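# Lower the held peg into the plate's hole

## Task

The left hand already grips a peg hovering slightly over a plate, near the plate's hole. Insert the peg into that hole until it sits on the hole's bottom. Forcing or wedging the peg with too much effort counts as failure.

## Robot and tools

Robot: two arms, left_arm and right_arm, each ending in a five-finger hand. The left hand is a mirror copy of the right. For this job the left hand is already holding the peg. Calibrated base positions in metres: left_arm (-0.049, +0.334, +0.008), right_arm (-0.025, -0.255, +0.008), each turned only slightly about z. A camera stand stands behind the arms.

Frame: all poses and offsets use the scene frame. Its origin is at table-top height, halfway between the nominal bases. +z is up, +x points out over the table, and +y points toward left_arm. Image left and right do not follow these names.

Hand point: a point fixed to the palm, 0.05 m in front of it and 0.15 m from the wrist's mounting face along the fingers. Its +z runs along straight fingers and +y points out of the palm. On the right hand +x runs across the palm away from the thumb; on the left hand +x points toward the thumb. Straight fingertips reach 0.06 to 0.07 m past the point, about 0.06 m behind it along -y. A rigid bracket on the little-finger side of the wrist can strike things.

Row layout: every row is one flat list of 28 numbers, each from -1 to 1, always covering both arms. Order: left_arm dx, dy, dz, rx, ry, rz; then the left hand's little, ring, middle, index, thumb_bend, thumb_turn, force_limit, speed; then the same fourteen for right_arm and its hand. dx, dy, dz, rx, ry, rz are offsets, not poses. They count from that arm's Hand target as it stood when the action or move began, along scene axes. 1.0 equals 0.6 m of travel or 180 degrees of turn. rx, ry, rz form one rotation vector, turning about the Hand target's position. A translation longer than 1.0 is scaled back along its direction. Six zeros re-request the current Hand target.

Hand numbers are absolute targets, not offsets. Fingers and thumb_bend: +1 straight, -1 curled. thumb_turn: +1 beside the palm, -1 across in front of it. force_limit runs from about 0 N at -1 to 10 N at +1 (15 N for the two thumb motors). speed rises from almost nothing at -1 to full at +0.48 and above. No value means 'unchanged': to keep the peg gripped, copy the eight numbers last sent for that hand. If nothing was sent yet, use hand_measured, then hand_force_limit and hand_speed. Opening the left hand would drop the peg.

execute_actions(actions, cameras): actions is a list of actions. Each action has up to 15 rows, one per 1/30 s step; a short action repeats its final row to fill the rest. Every row is measured from the action's starting Hand target, not from the row before it. Repeating the same offset in a new action moves further. cameras: names, ["all"], or []; by default images come only with an empty actions list.

move(target, speed, blend, blocking, cameras): target is one 28-number row or a list of up to 15 rows. Every row's offsets count from the same starting Hand targets. speed is top path speed in m/s, 0.002 to 4.3, default 0.25; turning is capped at twice that in rad/s. It may be one number or one per target. blend, in metres, rounds corners of a list; 0 stops at each target. blocking=false returns early while the move keeps running. Paths are straight, do not avoid obstacles, last 0.5 to 10 s, and faster moves strike harder. Avoid paths passing close to an arm's own base. The result adds a 'move:' line giving the ending (done, off_target, moving, held, fault) and any limits (paced: pose clipped; held: steps withheld).

wait(seconds 0 to 10, cameras) lets time pass while commands hold. stop(cameras) brakes a running move. zoom_image(camera, region [x0, y0, x1, y1] in pixels, at most 504 by 504) enlarges part of the newest image of that camera. show_instructions shows the reference pages. finished_scene(scene=1) ends the job for good.

Cameras: cam_head_left, cam_head_right, cam_high (896x504 each), cam_left_wrist, cam_right_wrist (616x616 each).

Results: end_effector_position (m) and end_effector_quat_wxyz per hand point; Hand target (the last commanded pose after clipping); joint positions, velocities and torques; hand_measured, hand_stopped_by (moving, target, force, stalled, fault) and hand_load_n, each ordered like the six motor numbers. hand_load_n near 0 on a holding hand signals a lost grip. Calls that ran actions may list per-step positions. Printed positions can be a few centimetres off.

Behaviour: hands often settle 1 to 3 cm (up to 5) short of a command, usually low. This alone is not contact. Waiting does not close the gap; the next command, even zeros, asks again, or add the shortfall as an offset. Small commands may not start at all. Orientation requests are clipped to 40 degrees from the measured one, and small turns can shift the point noticeably. A blocked arm keeps pressing; to release, command a target back beyond the hand point.

Avoid: pushing or jamming the peg hard into the hole; dropping it or releasing it while it moves; knocking anything off the table; striking fixed objects; any contact or press between the two arms. Holding loads or straining toward unreachable poses heats motors: MOTOR HOT appears at 85 °C and at 100 °C the arm goes limp for 30 to 60 s. Loose items may occasionally be nudged by outside pushes.

Each tool is called after "Call:" by a JSON object that holds its "method" and its "body".

Reference images:

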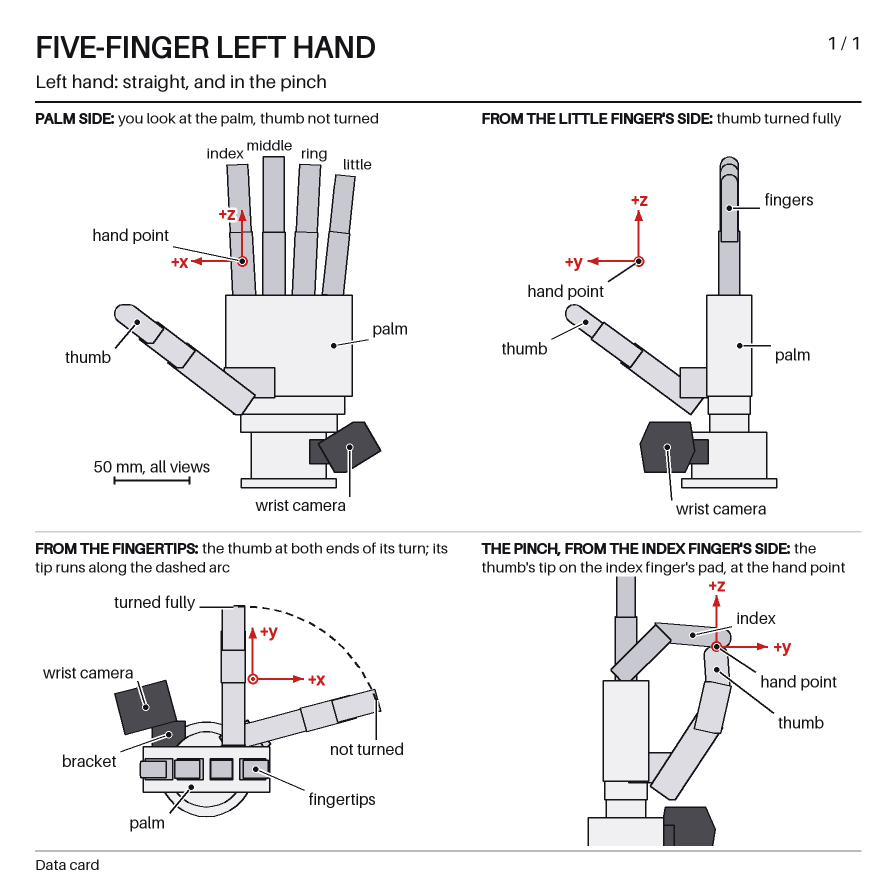

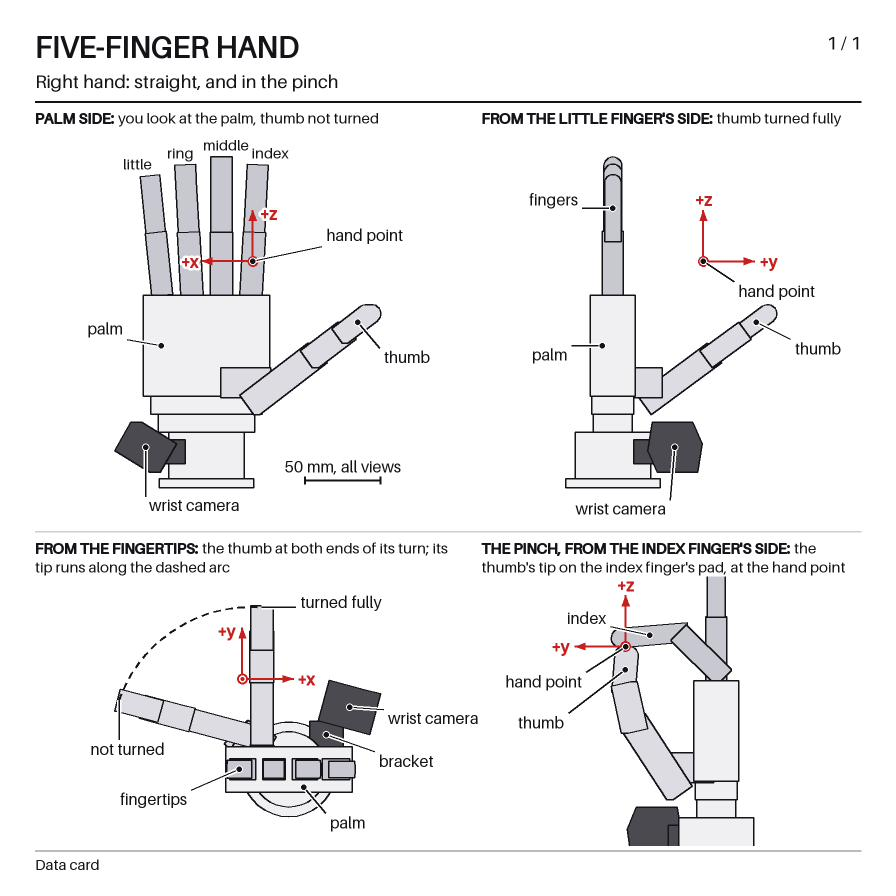

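## Session

Call:
{"method": "execute_actions", "body": {"actions": []}}

Scene clock: 0.00 s.
left_arm: end_effector_position=(+0.3384, +0.1272, +0.1739) hand_measured=(-1.000, -1.000, +0.264, +0.254, +0.326, -0.948) hand_load_n=(+0.0, +0.0, +8.5, +10.5, +17.5, +0.5) hand_stopped_by=(target, target, force, force, target, target) hand_force_limit=1.00 hand_speed=-0.90 end_effector_quat_wxyz=(+0.250, -0.464, +0.752, -0.395) | right_arm: end_effector_position=(+0.5139, -0.1974, +0.4402) hand_measured=(+1.000, +1.000, +1.000, +1.000, +1.000, +1.000) hand_load_n=(+0.0, +0.0, +0.0, +0.0, +0.0, +0.0) hand_stopped_by=(target, target, target, target, target, target) hand_force_limit=0.00 hand_speed=-0.80 end_effector_quat_wxyz=(+0.513, -0.513, +0.487, -0.487)
Joint positions: left_arm=[-0.447 1.046 0.712 -0.264 0.036 0.037] | right_arm=[0 1.047 1.047 0 0 0]
Joint velocities: within noise
Joint torques (N m): no reading
Heat: left arm: hottest waist 37 °C; right arm: hottest waist 35 °C.
Hand target: left_arm +0.3460, +0.1239, +0.1868; +0.257, -0.461, +0.747, -0.404 | right_arm +0.5157, -0.1974, +0.4573; +0.520, -0.505, +0.480, -0.494

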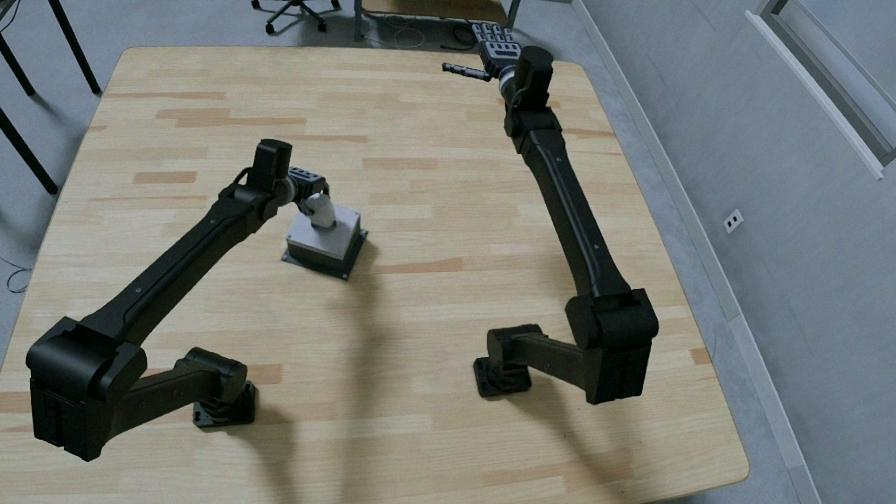

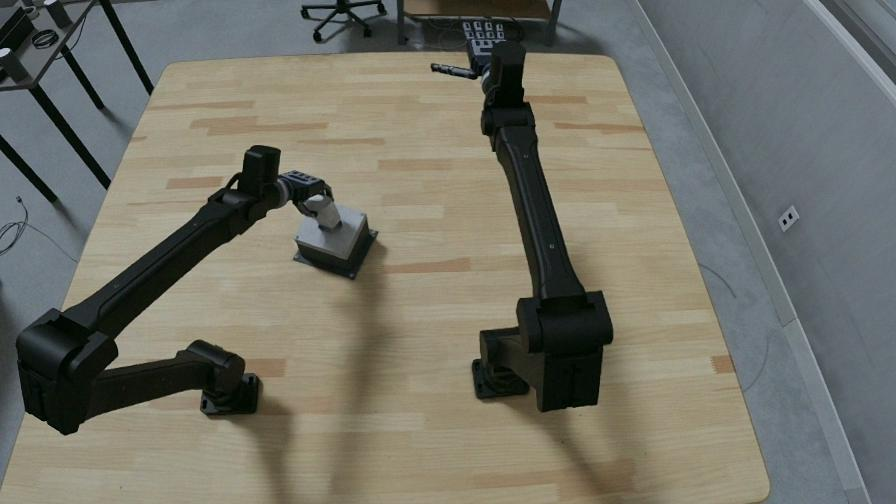

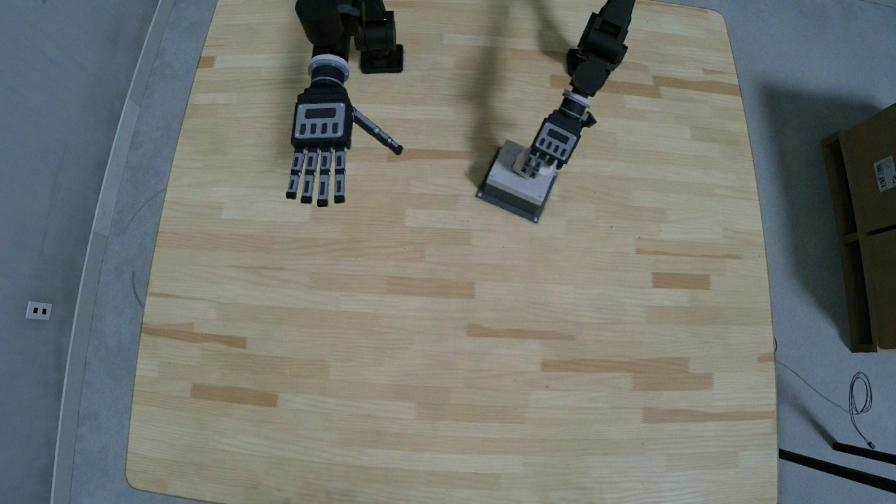

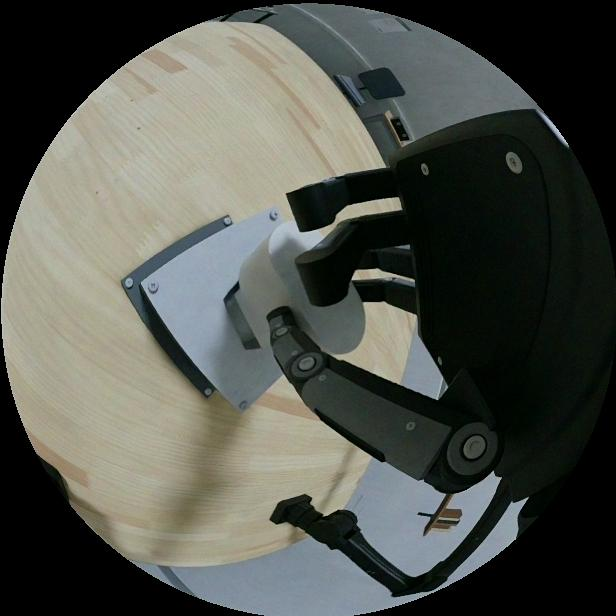

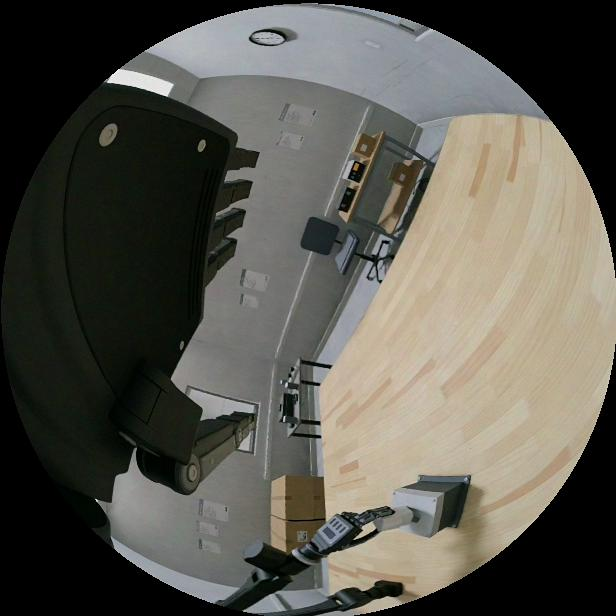

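Call:
{"method": "zoom_image", "body": {"camera": "cam_left_wrist", "region": [110, 180, 380, 430]}}

Call:
{"method": "zoom_image", "body": {"camera": "cam_head_left", "region": [250, 130, 400, 290]}}

Call:
{"method": "zoom_image", "body": {"camera": "cam_head_right", "region": [250, 130, 400, 290]}}

Call:
{"method": "zoom_image", "body": {"camera": "cam_high", "region": [460, 80, 620, 240]}}

Call:
{"method": "zoom_image", "body": {"camera": "cam_right_wrist", "region": [350, 450, 490, 570]}}

Scaled by 1.867 from the camera's 616x616 image, which has a finer 880x880 frame.

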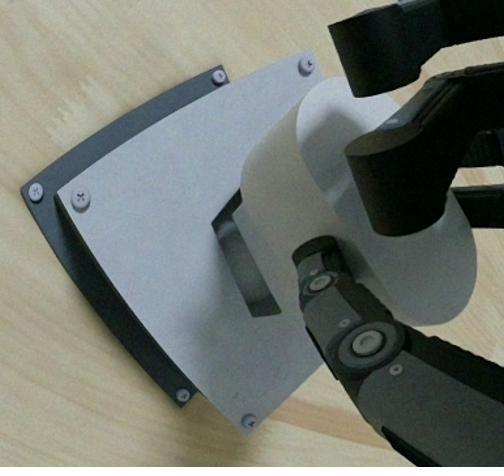

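Scaled by 3.150.

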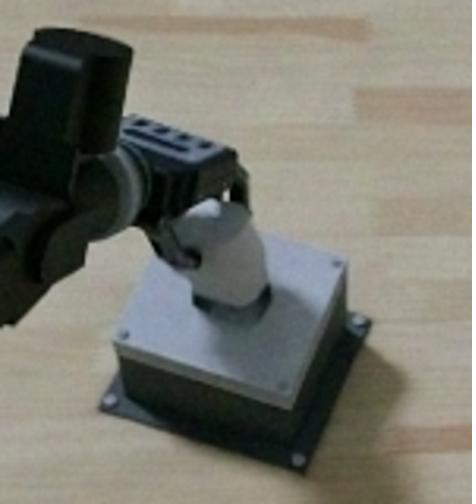

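Scaled by 3.150.

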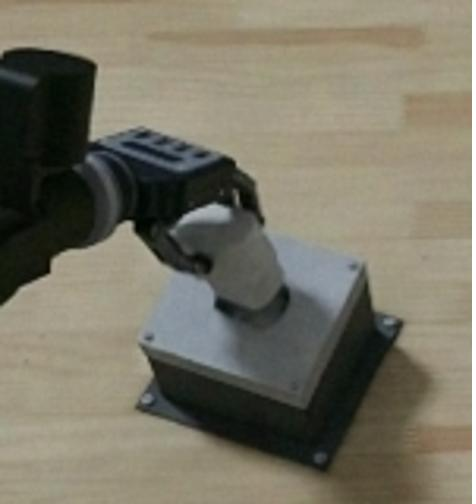

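Scaled by 3.150.

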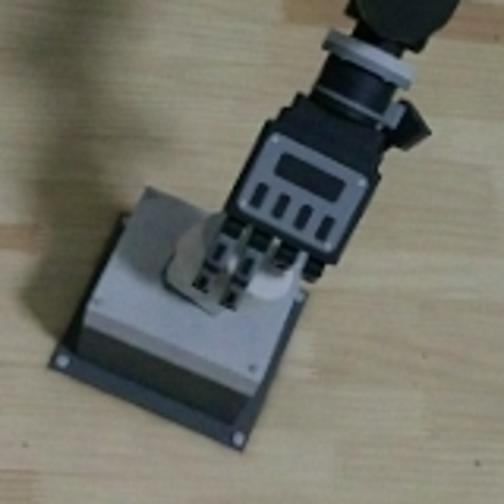

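Scaled by 3.600 from the camera's 616x616 image, which has a finer 880x880 frame.

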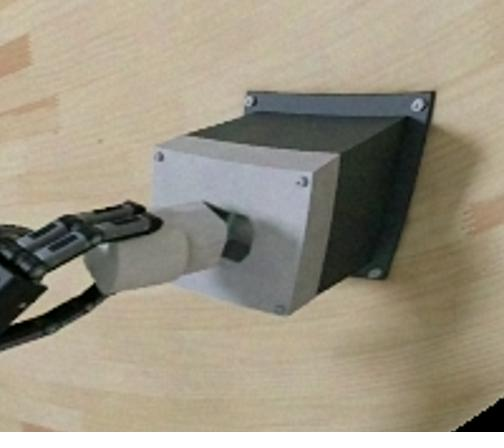

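Call:
{"method": "move", "body": {"target": [0,0,0,0,0,0,-1,-1,0.264,0.254,0.326,-0.948,1.0,-0.9,-0.26,0.112,-0.295,0,0,0.278,1,1,1,1,1,1,0,-0.8], "speed": 0.3, "cameras": ["cam_left_wrist","cam_right_wrist","cam_high"]}}

Scene clock: 8.00 s.
left_arm: end_effector_position=(+0.3384, +0.1272, +0.1739) hand_measured=(-1.000, -1.000, +0.266, +0.254, +0.332, -0.948) hand_load_n=(+0.0, +0.0, +6.5, +10.0, +15.5, +0.0) hand_stopped_by=(target, target, target, force, force, target) hand_force_limit=1.00 hand_speed=-0.90 end_effector_quat_wxyz=(+0.250, -0.464, +0.752, -0.395) | right_arm: end_effector_position=(+0.3599, -0.1266, +0.2884) hand_measured=(+1.000, +1.000, +1.000, +1.000, +1.000, +1.000) hand_load_n=(+0.0, +0.0, +0.0, +0.0, +0.0, -0.5) hand_stopped_by=(target, target, target, target, target, target) hand_force_limit=0.00 hand_speed=-0.80 end_effector_quat_wxyz=(+0.679, -0.663, +0.209, -0.234)
Joint positions: left_arm=[-0.447 1.046 0.712 -0.264 0.036 0.037] | right_arm=[-0.206 0.996 0.576 0.491 -1.088 0.036]
Joint torques (N m): left_arm=[-0.62 -8.12 12.41 2.43 0 0.06] | right_arm=[-1.26 -4.6 5.98 1.76 -0.09 0.1]
Heat: left arm: hottest waist 37 °C; right arm: hottest elbow 36 °C.
Hand target: left_arm +0.3460, +0.1239, +0.1868; +0.257, -0.461, +0.747, -0.404 | right_arm +0.3598, -0.1302, +0.2803; +0.680, -0.661, +0.221, -0.228
Off the commanded pose: left_arm 0.015 m, 1 deg | right_arm 0.009 m, 2 deg.
move: off_target (left_arm)
Images, in order (width x height): cam_high 896x504, cam_left_wrist 616x616, cam_right_wrist 616x616.

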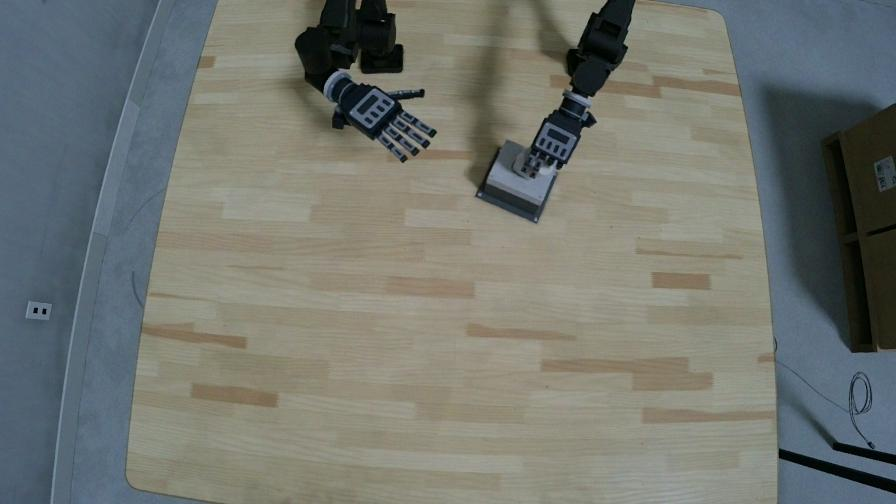

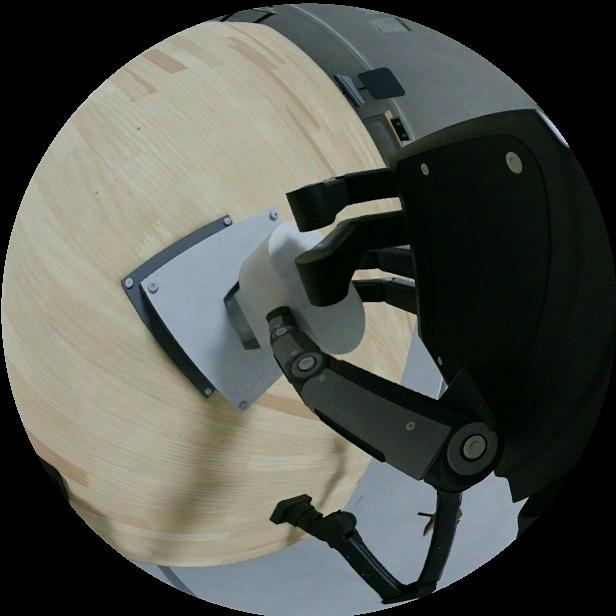

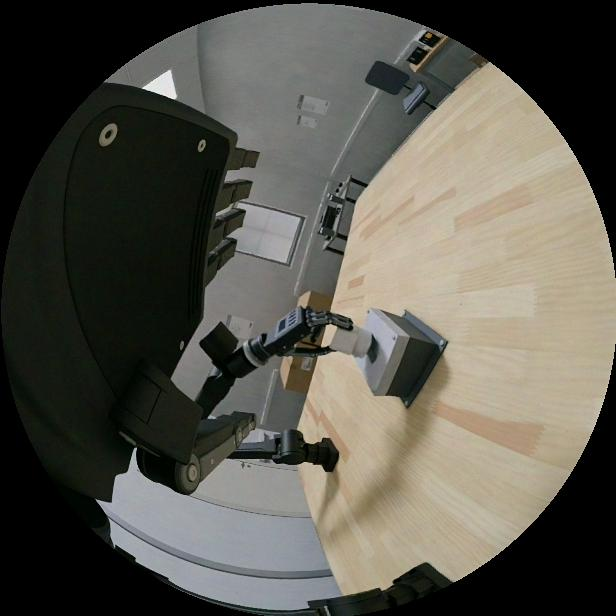

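Call:
{"method": "zoom_image", "body": {"camera": "cam_right_wrist", "region": [270, 270, 460, 420]}}

Call:
{"method": "zoom_image", "body": {"camera": "cam_left_wrist", "region": [200, 200, 340, 380]}}

Scaled by 2.653 from the camera's 616x616 image, which has a finer 880x880 frame.

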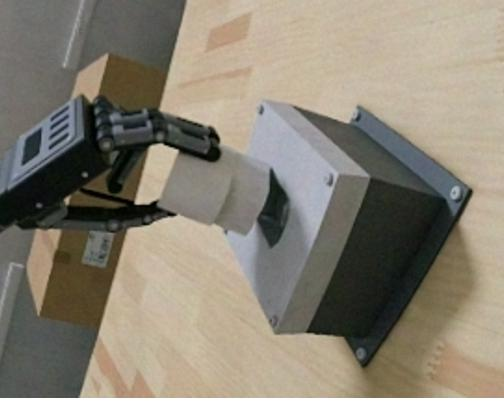

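Scaled by 2.800 from the camera's 616x616 image, which has a finer 880x880 frame.

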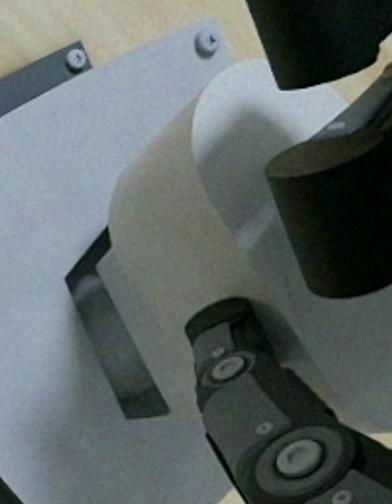

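Call:
{"method": "move", "body": {"target": [0,0,0.1,0,0,0,-1,-1,0.264,0.254,0.326,-0.948,1.0,-0.9,0.08,0.05,-0.1,0,0,0,1,1,1,1,1,1,0,-0.8], "speed": 0.12, "cameras": ["cam_left_wrist","cam_right_wrist","cam_head_left","cam_head_right"]}}

Scene clock: 12.37 s.
left_arm: end_effector_position=(+0.3262, +0.1324, +0.2017) hand_measured=(-1.000, -1.000, +0.266, +0.254, +0.332, -0.948) hand_load_n=(+0.0, +0.0, +6.5, +10.0, +15.0, +0.0) hand_stopped_by=(target, target, target, force, force, target) hand_force_limit=1.00 hand_speed=-0.90 end_effector_quat_wxyz=(+0.236, -0.472, +0.762, -0.375) | right_arm: end_effector_position=(+0.4081, -0.1048, +0.2238) hand_measured=(+1.000, +1.000, +1.000, +1.000, +1.000, +1.000) hand_load_n=(+0.0, +0.0, +0.0, +0.0, +0.0, +0.0) hand_stopped_by=(target, target, target, target, target, target) hand_force_limit=0.00 hand_speed=-0.80 end_effector_quat_wxyz=(+0.678, -0.661, +0.222, -0.233)
Joint positions: left_arm=[-0.447 1.007 0.79 -0.437 0.036 0.036] | right_arm=[-0.118 1.264 0.567 0.748 -0.982 0.036]
Joint torques (N m): left_arm=[-0.73 -8.59 17.2 2.1 0 0.06] | right_arm=[0.62 -7.24 5.87 1.78 0.04 -0.02]
Heat: left arm: hottest shoulder 38 °C; right arm: hottest elbow 36 °C.
Hand target: left_arm +0.3461, +0.1238, +0.2470; +0.257, -0.461, +0.747, -0.404 | right_arm +0.4079, -0.1002, +0.2202; +0.680, -0.661, +0.221, -0.228
Off the commanded pose: left_arm 0.050 m, 5 deg | right_arm 0.006 m, 1 deg.
move: off_target (left_arm)
Images, in order (width x height): cam_head_left 896x504, cam_head_right 896x504, cam_left_wrist 616x616, cam_right_wrist 616x616.

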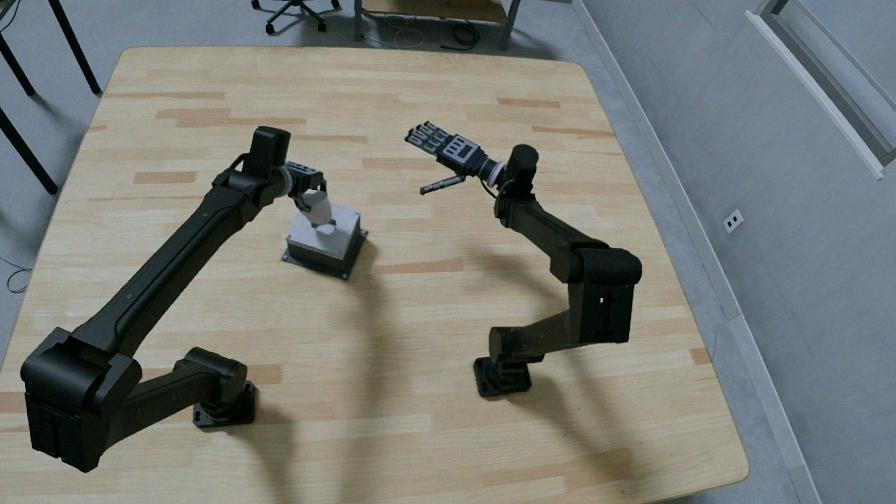

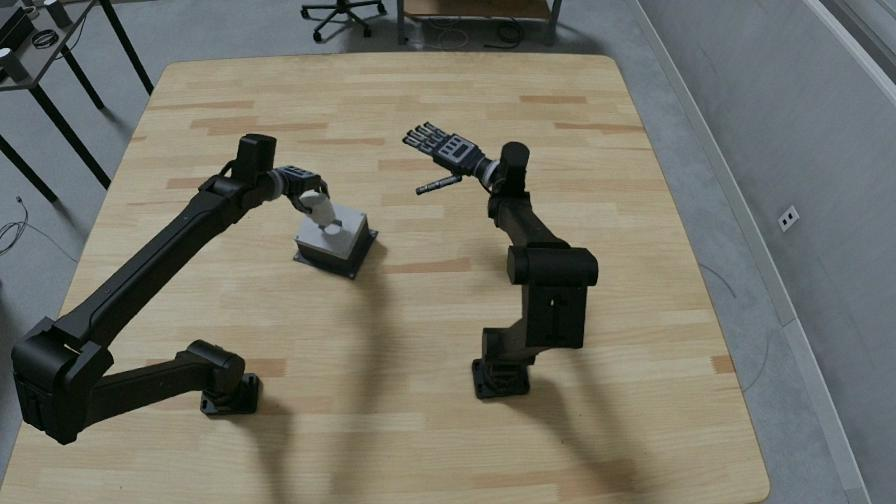

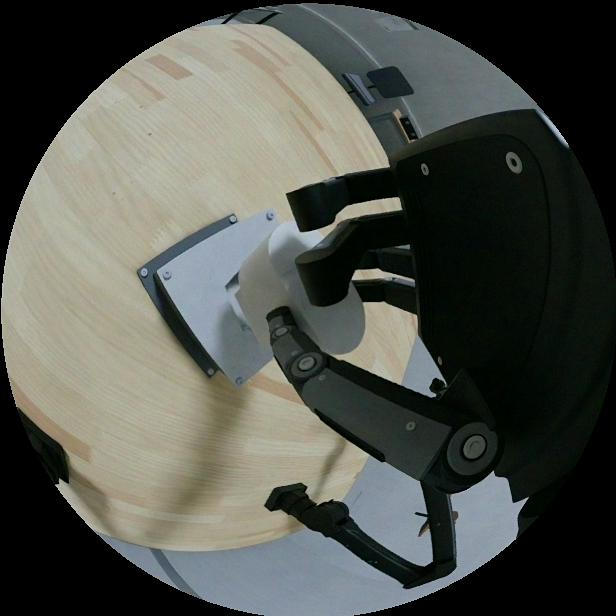

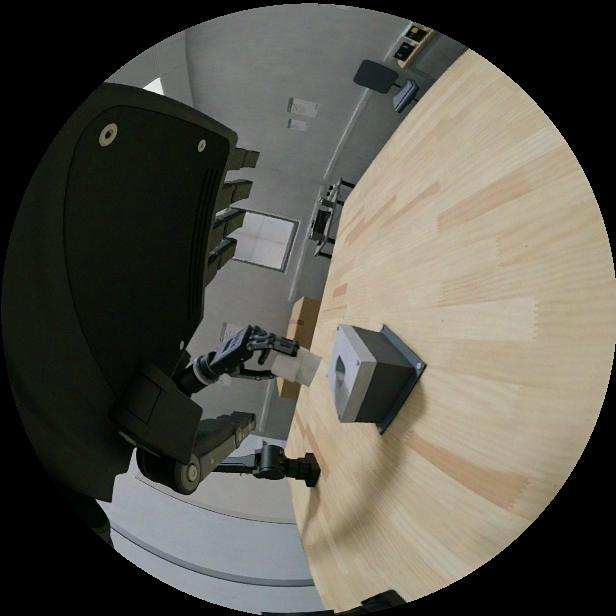

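Call:
{"method": "zoom_image", "body": {"camera": "cam_right_wrist", "region": [230, 300, 440, 450]}}

Call:
{"method": "zoom_image", "body": {"camera": "cam_left_wrist", "region": [130, 200, 370, 400]}}

Call:
{"method": "zoom_image", "body": {"camera": "cam_head_left", "region": [250, 130, 400, 290]}}

Call:
{"method": "zoom_image", "body": {"camera": "cam_head_right", "region": [250, 130, 400, 290]}}

Scaled by 2.400 from the camera's 616x616 image, which has a finer 880x880 frame.

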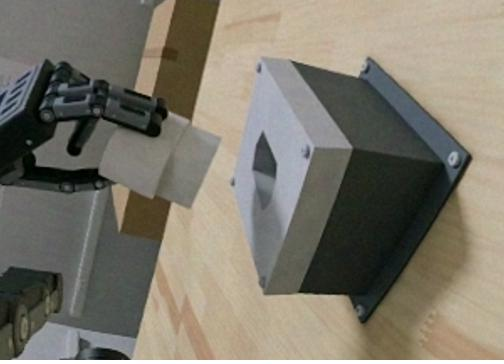

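Scaled by 2.100 from the camera's 616x616 image, which has a finer 880x880 frame.

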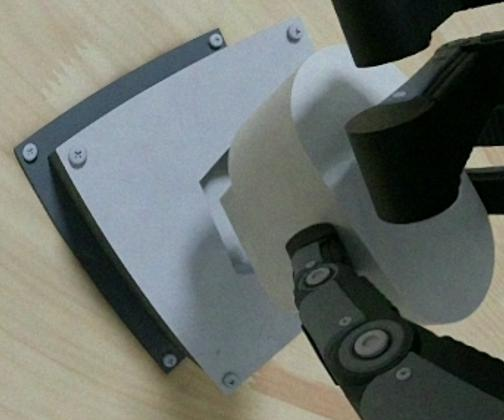

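Scaled by 3.150.

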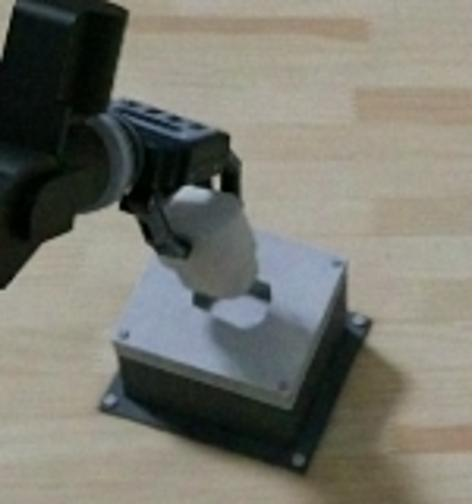

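Scaled by 3.150.

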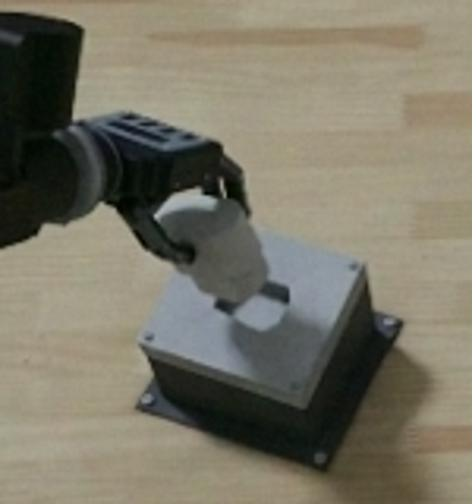

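Call:
{"method": "move", "body": {"target": [0,0,0,0,0,0,-1,-1,0.264,0.254,0.326,-0.948,1.0,-0.9,-0.078,0.055,-0.142,0,0,0.056,1,1,1,1,1,1,0,-0.8], "speed": 0.15, "cameras": ["cam_left_wrist","cam_right_wrist"]}}

Call:
{"method": "zoom_image", "body": {"camera": "cam_right_wrist", "region": [200, 230, 440, 470]}}

Scene clock: 20.40 s.
left_arm: end_effector_position=(+0.3261, +0.1325, +0.2016) hand_measured=(-1.000, -1.000, +0.266, +0.254, +0.332, -0.948) hand_load_n=(+0.0, +0.0, +7.0, +10.0, +15.0, +0.5) hand_stopped_by=(target, target, target, force, force, target) hand_force_limit=1.00 hand_speed=-0.90 end_effector_quat_wxyz=(+0.236, -0.472, +0.763, -0.375) | right_arm: end_effector_position=(+0.3671, -0.0718, +0.1413) hand_measured=(+1.000, +1.000, +1.000, +1.000, +1.000, +1.000) hand_load_n=(+0.0, +0.0, +0.0, +0.0, +0.0, -0.5) hand_stopped_by=(target, target, target, target, target, target) hand_force_limit=0.00 hand_speed=-0.80 end_effector_quat_wxyz=(+0.695, -0.678, +0.157, -0.181)
Joint positions: left_arm=[-0.447 1.007 0.79 -0.437 0.036 0.036] | right_arm=[-0.061 1.498 0.452 1.117 -1.097 0.037]
Joint torques (N m): left_arm=[-0.73 -8.7 17.13 2.14 0 0.07] | right_arm=[0.56 -7.94 3.45 1.8 -0.09 0.08]
Heat: left arm: hottest elbow 41 °C; right arm: hottest elbow 36 °C.
Hand target: left_arm +0.3461, +0.1238, +0.2469; +0.257, -0.461, +0.747, -0.404 | right_arm +0.3610, -0.0672, +0.1351; +0.697, -0.678, +0.162, -0.167
Off the commanded pose: left_arm 0.050 m, 5 deg | right_arm 0.010 m, 2 deg.
move: off_target (left_arm)
Images, in order (width x height): cam_left_wrist 616x616, cam_right_wrist 616x616.

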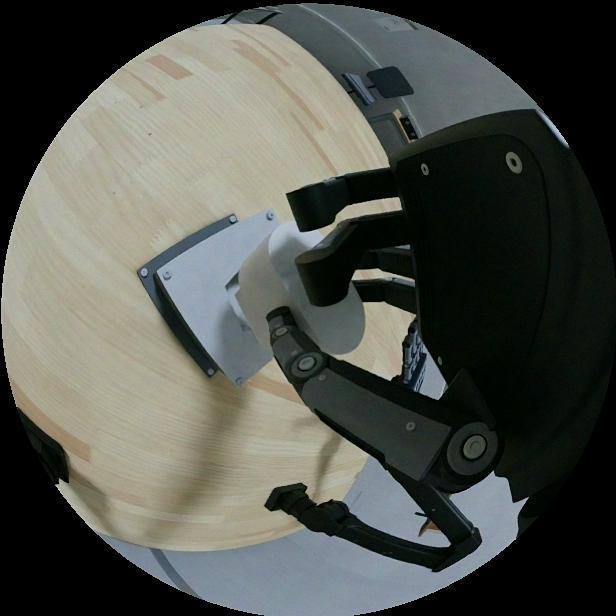

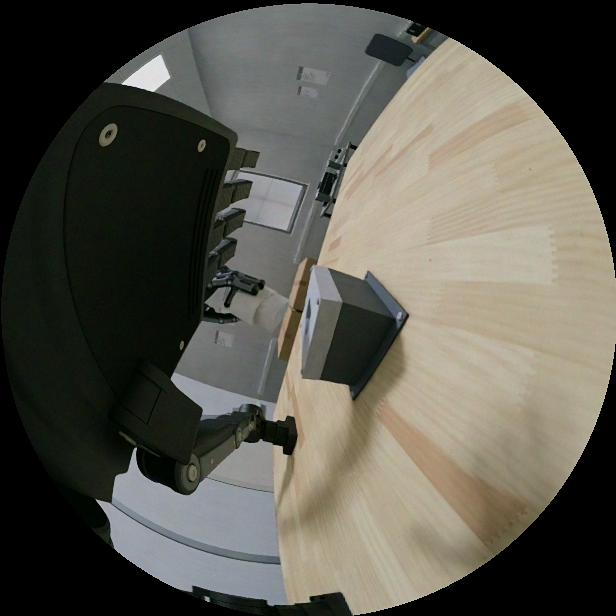

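Scaled by 2.100 from the camera's 616x616 image, which has a finer 880x880 frame.

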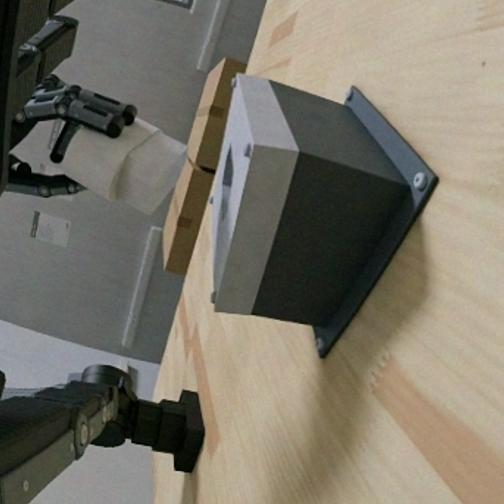

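Call:
{"method": "execute_actions", "body": {"actions": [], "cameras": ["all"]}}

Call:
{"method": "zoom_image", "body": {"camera": "cam_head_left", "region": [280, 160, 380, 280]}}

Call:
{"method": "zoom_image", "body": {"camera": "cam_head_right", "region": [280, 160, 380, 280]}}

Call:
{"method": "zoom_image", "body": {"camera": "cam_right_wrist", "region": [200, 250, 340, 390]}}

Call:
{"method": "zoom_image", "body": {"camera": "cam_high", "region": [460, 110, 600, 230]}}

Scene clock: 25.33 s.
left_arm: end_effector_position=(+0.3261, +0.1325, +0.2016) hand_measured=(-1.000, -1.000, +0.266, +0.254, +0.332, -0.948) hand_load_n=(+0.0, +0.5, +6.5, +10.0, +15.0, +0.0) hand_stopped_by=(target, target, target, force, force, target) hand_force_limit=1.00 hand_speed=-0.90 end_effector_quat_wxyz=(+0.236, -0.472, +0.763, -0.375) | right_arm: end_effector_position=(+0.3671, -0.0718, +0.1413) hand_measured=(+1.000, +1.000, +1.000, +1.000, +1.000, +1.000) hand_load_n=(+0.0, +0.0, +0.0, +0.0, +0.0, +0.0) hand_stopped_by=(target, target, target, target, target, target) hand_force_limit=0.00 hand_speed=-0.80 end_effector_quat_wxyz=(+0.695, -0.678, +0.157, -0.181)
Joint positions: left_arm=[-0.447 1.007 0.79 -0.437 0.036 0.036] | right_arm=[-0.061 1.498 0.452 1.117 -1.097 0.037]
Joint velocities: within noise
Joint torques (N m): left_arm=[-0.79 -8.59 17.16 2.14 0.01 0.06] | right_arm=[0.62 -7.94 3.45 1.76 -0.09 0.08]
Heat: left arm: hottest elbow 43 °C; right arm: hottest elbow 36 °C.
Hand target: left_arm +0.3461, +0.1238, +0.2469; +0.257, -0.461, +0.747, -0.404 | right_arm +0.3610, -0.0672, +0.1351; +0.697, -0.678, +0.162, -0.167
Off the commanded pose: left_arm 0.050 m, 5 deg | right_arm 0.010 m, 2 deg.

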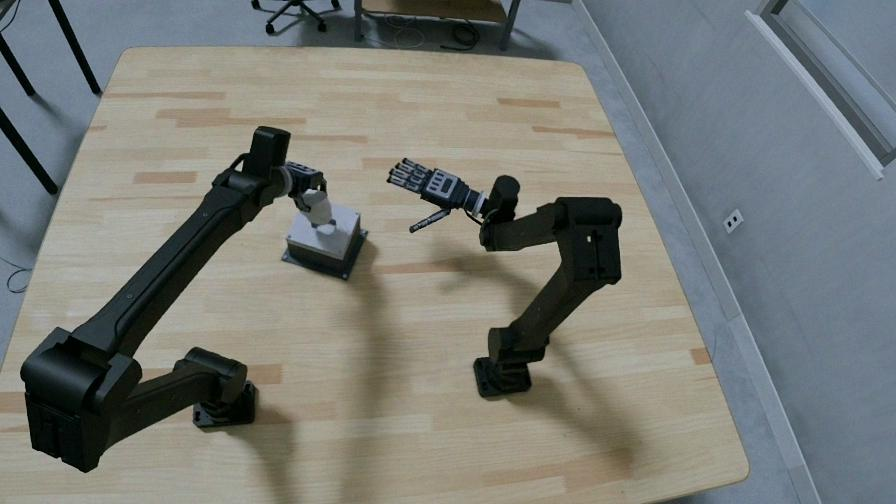

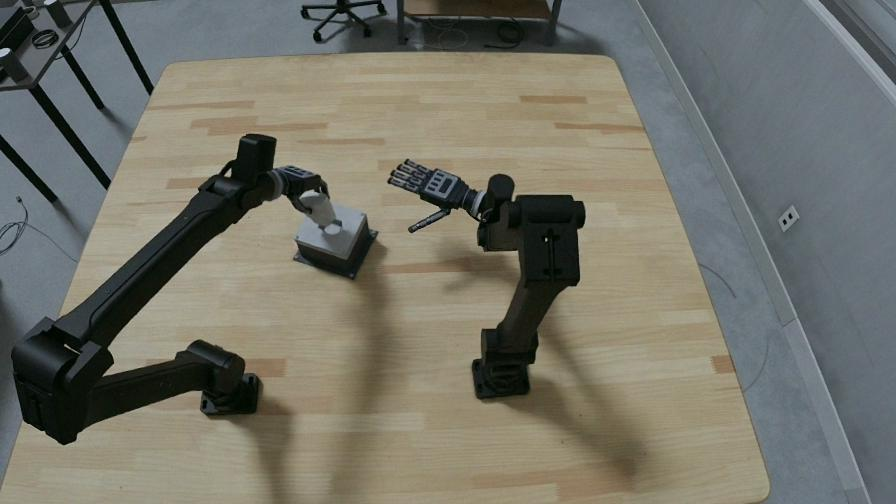

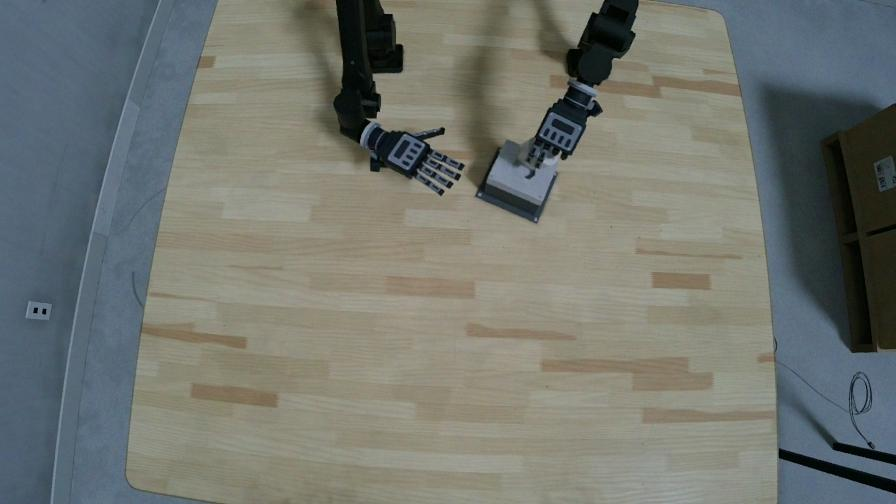

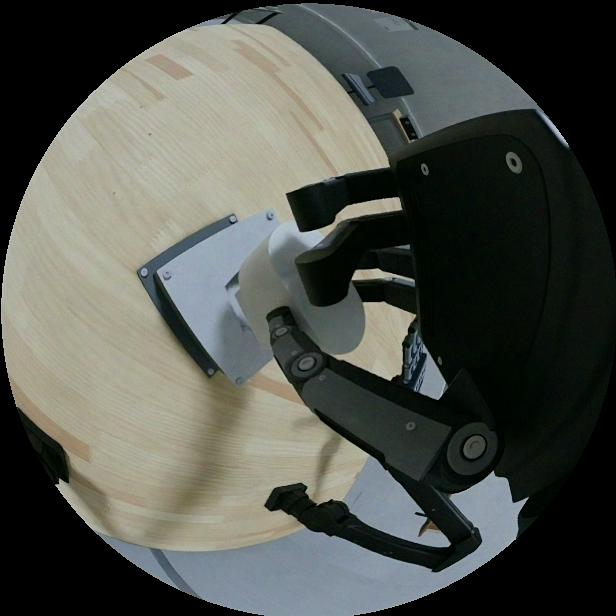

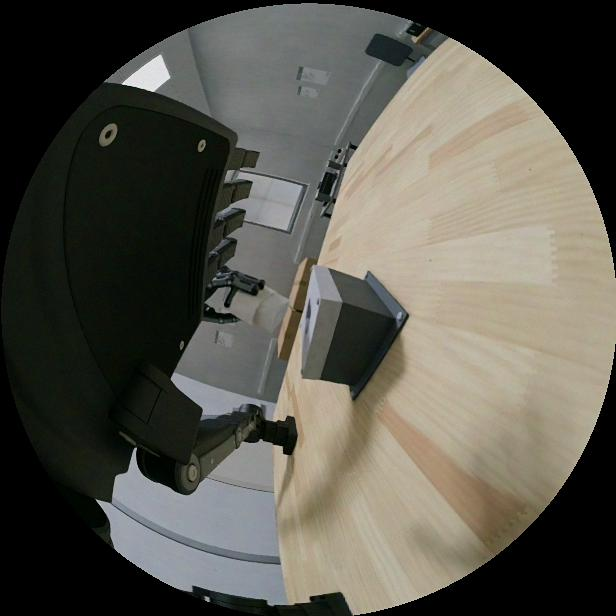

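Scaled by 4.200.

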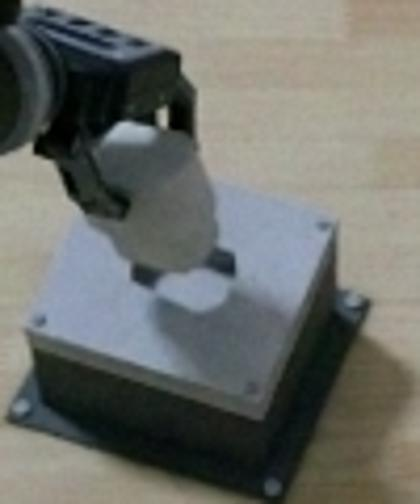

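Scaled by 4.200.

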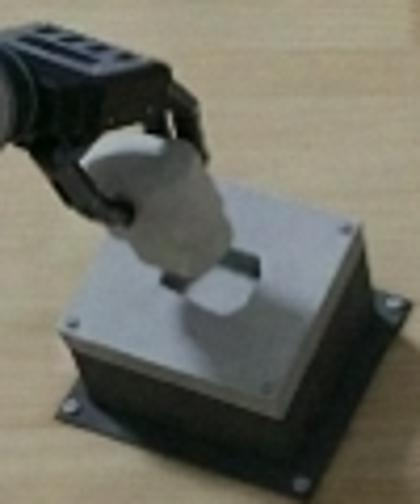

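Scaled by 3.600 from the camera's 616x616 image, which has a finer 880x880 frame.

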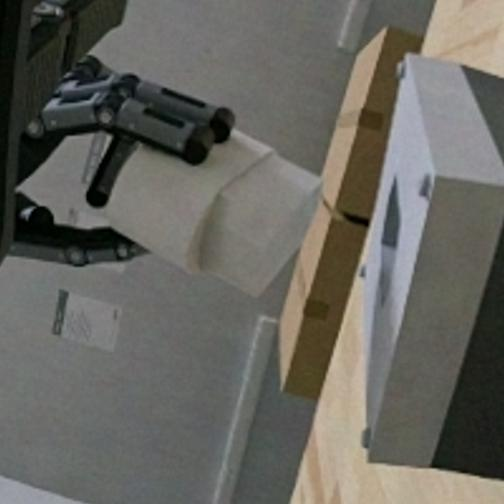

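Scaled by 3.600.

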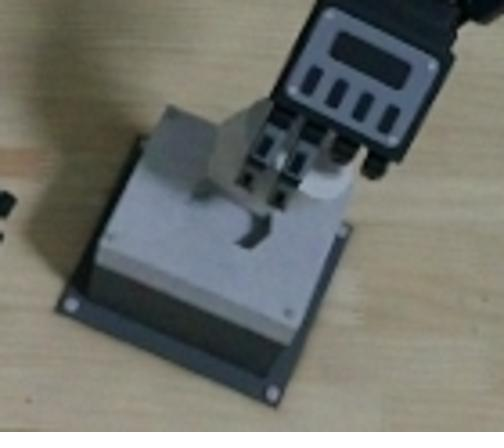

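Call:
{"method": "move", "body": {"target": [0,0,0,0,0,0,-1,-1,0.264,0.254,0.326,-0.948,1.0,-0.9,0.265,0.145,0.108,0,0,0.145,1,1,1,1,1,-1,0,-0.5], "speed": 0.2, "cameras": ["cam_right_wrist"]}}

Call:
{"method": "zoom_image", "body": {"camera": "cam_right_wrist", "region": [200, 300, 500, 600]}}

Scene clock: 31.67 s.
left_arm: end_effector_position=(+0.3261, +0.1325, +0.2016) hand_measured=(-1.000, -1.000, +0.266, +0.254, +0.332, -0.948) hand_load_n=(+0.0, +0.0, +7.0, +10.0, +15.0, +0.5) hand_stopped_by=(target, target, target, force, force, target) hand_force_limit=1.00 hand_speed=-0.90 end_effector_quat_wxyz=(+0.236, -0.472, +0.763, -0.375) | right_arm: end_effector_position=(+0.5079, +0.0129, +0.1920) hand_measured=(+1.000, +1.000, +1.000, +1.000, +1.000, -1.000) hand_load_n=(+0.0, +0.0, +0.0, +0.0, +0.0, +0.0) hand_stopped_by=(target, target, target, target, target, target) hand_force_limit=0.00 hand_speed=-0.50 end_effector_quat_wxyz=(+0.715, -0.699, +0.014, -0.006)
Joint positions: left_arm=[-0.447 1.007 0.79 -0.437 0.036 0.036] | right_arm=[0.078 1.866 1.172 0.838 -1.413 0.154]
Joint torques (N m): left_arm=[-0.73 -8.59 17.17 2.18 0.01 0.06] | right_arm=[0.5 -15.68 9.2 0.98 -0.03 0.05]
Heat: left arm: hottest elbow 45 °C; right arm: hottest elbow 36 °C.
Hand target: left_arm +0.3461, +0.1238, +0.2469; +0.257, -0.461, +0.747, -0.404 | right_arm +0.5200, +0.0198, +0.1999; +0.717, -0.697, +0.005, -0.005
Off the commanded pose: left_arm 0.050 m, 5 deg | right_arm 0.016 m, 1 deg.
move: off_target (left_arm, right_arm)
Images, in order (width x height): cam_right_wrist 616x616.

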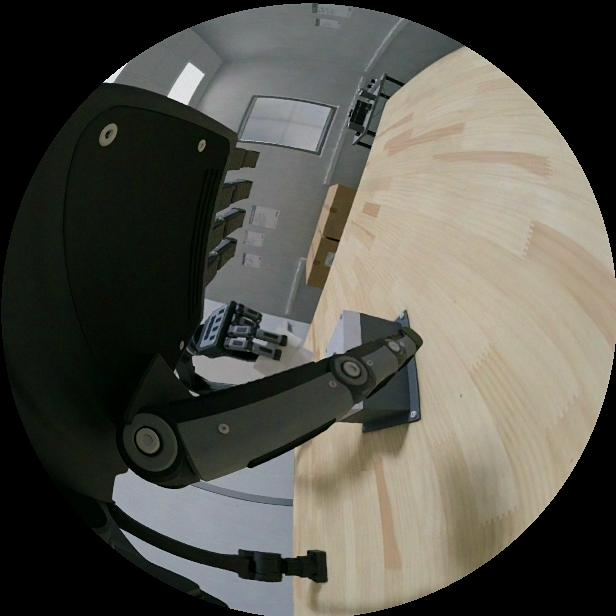

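Scaled by 1.680 from the camera's 616x616 image, which has a finer 880x880 frame.

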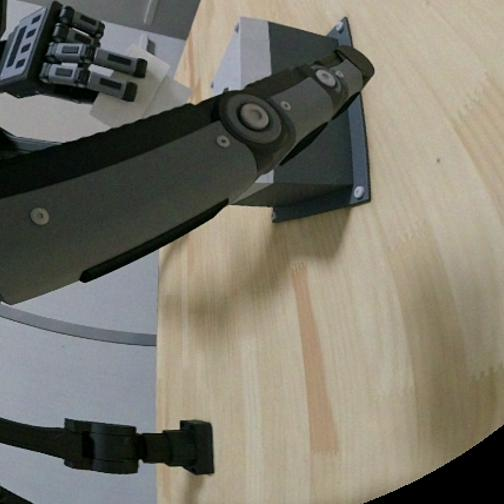

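Call:
{"method": "move", "body": {"target": [0,0,0,0,0,0,-1,-1,0.264,0.254,0.326,-0.948,1.0,-0.9,0.05,-0.03,-0.03,0,0,0.0,1,1,1,1,1,0.8,0,-0.5], "speed": 0.2, "cameras": ["cam_right_wrist"]}}

Call:
{"method": "zoom_image", "body": {"camera": "cam_right_wrist", "region": [200, 280, 440, 460]}}

Scene clock: 34.27 s.
left_arm: end_effector_position=(+0.3261, +0.1325, +0.2016) hand_measured=(-1.000, -1.000, +0.266, +0.254, +0.332, -0.948) hand_load_n=(+0.0, +0.0, +7.0, +10.0, +15.5, +0.0) hand_stopped_by=(target, target, target, force, force, target) hand_force_limit=1.00 hand_speed=-0.90 end_effector_quat_wxyz=(+0.236, -0.472, +0.763, -0.375) | right_arm: end_effector_position=(+0.5333, +0.0047, +0.1748) hand_measured=(+1.000, +1.000, +1.000, +1.000, +1.000, +0.800) hand_load_n=(+0.0, +0.0, +0.0, +0.0, +0.0, +0.0) hand_stopped_by=(target, target, target, target, target, target) hand_force_limit=0.00 hand_speed=-0.50 end_effector_quat_wxyz=(+0.714, -0.700, +0.012, +0.005)
Joint positions: left_arm=[-0.447 1.007 0.79 -0.437 0.036 0.036] | right_arm=[0.059 1.955 1.256 0.865 -1.449 0.187]
Joint torques (N m): left_arm=[-0.73 -8.64 17.2 2.15 0.02 0.08] | right_arm=[-1.03 -16.67 9.06 1.32 -0.01 0.08]
Heat: left arm: hottest elbow 46 °C; right arm: hottest elbow 37 °C.
Hand target: left_arm +0.3461, +0.1238, +0.2469; +0.257, -0.461, +0.747, -0.404 | right_arm +0.5501, +0.0018, +0.1818; +0.717, -0.697, +0.005, -0.005
Off the commanded pose: left_arm 0.050 m, 5 deg | right_arm 0.018 m, 1 deg.
move: off_target (left_arm, right_arm)
Images, in order (width x height): cam_right_wrist 616x616.

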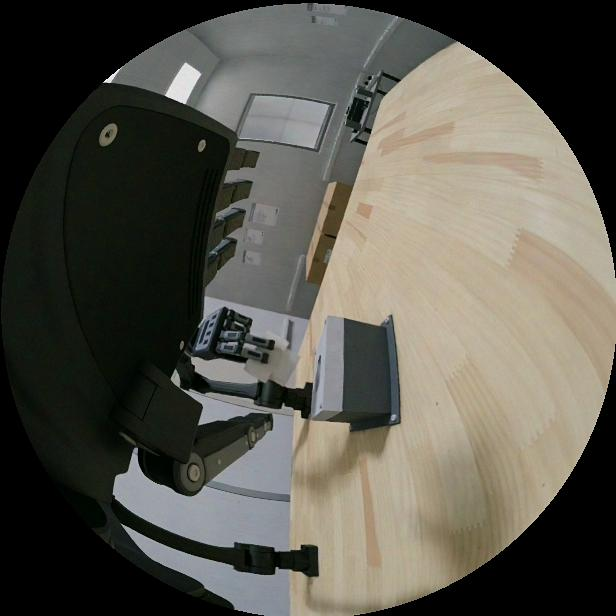

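Scaled by 2.100 from the camera's 616x616 image, which has a finer 880x880 frame.

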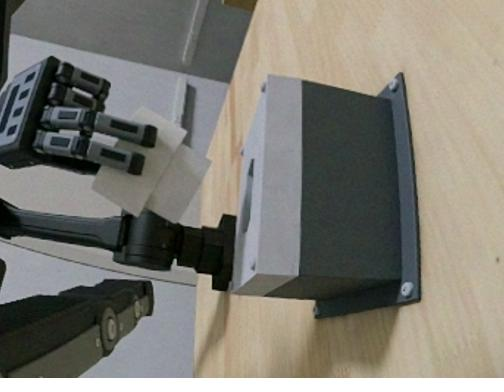

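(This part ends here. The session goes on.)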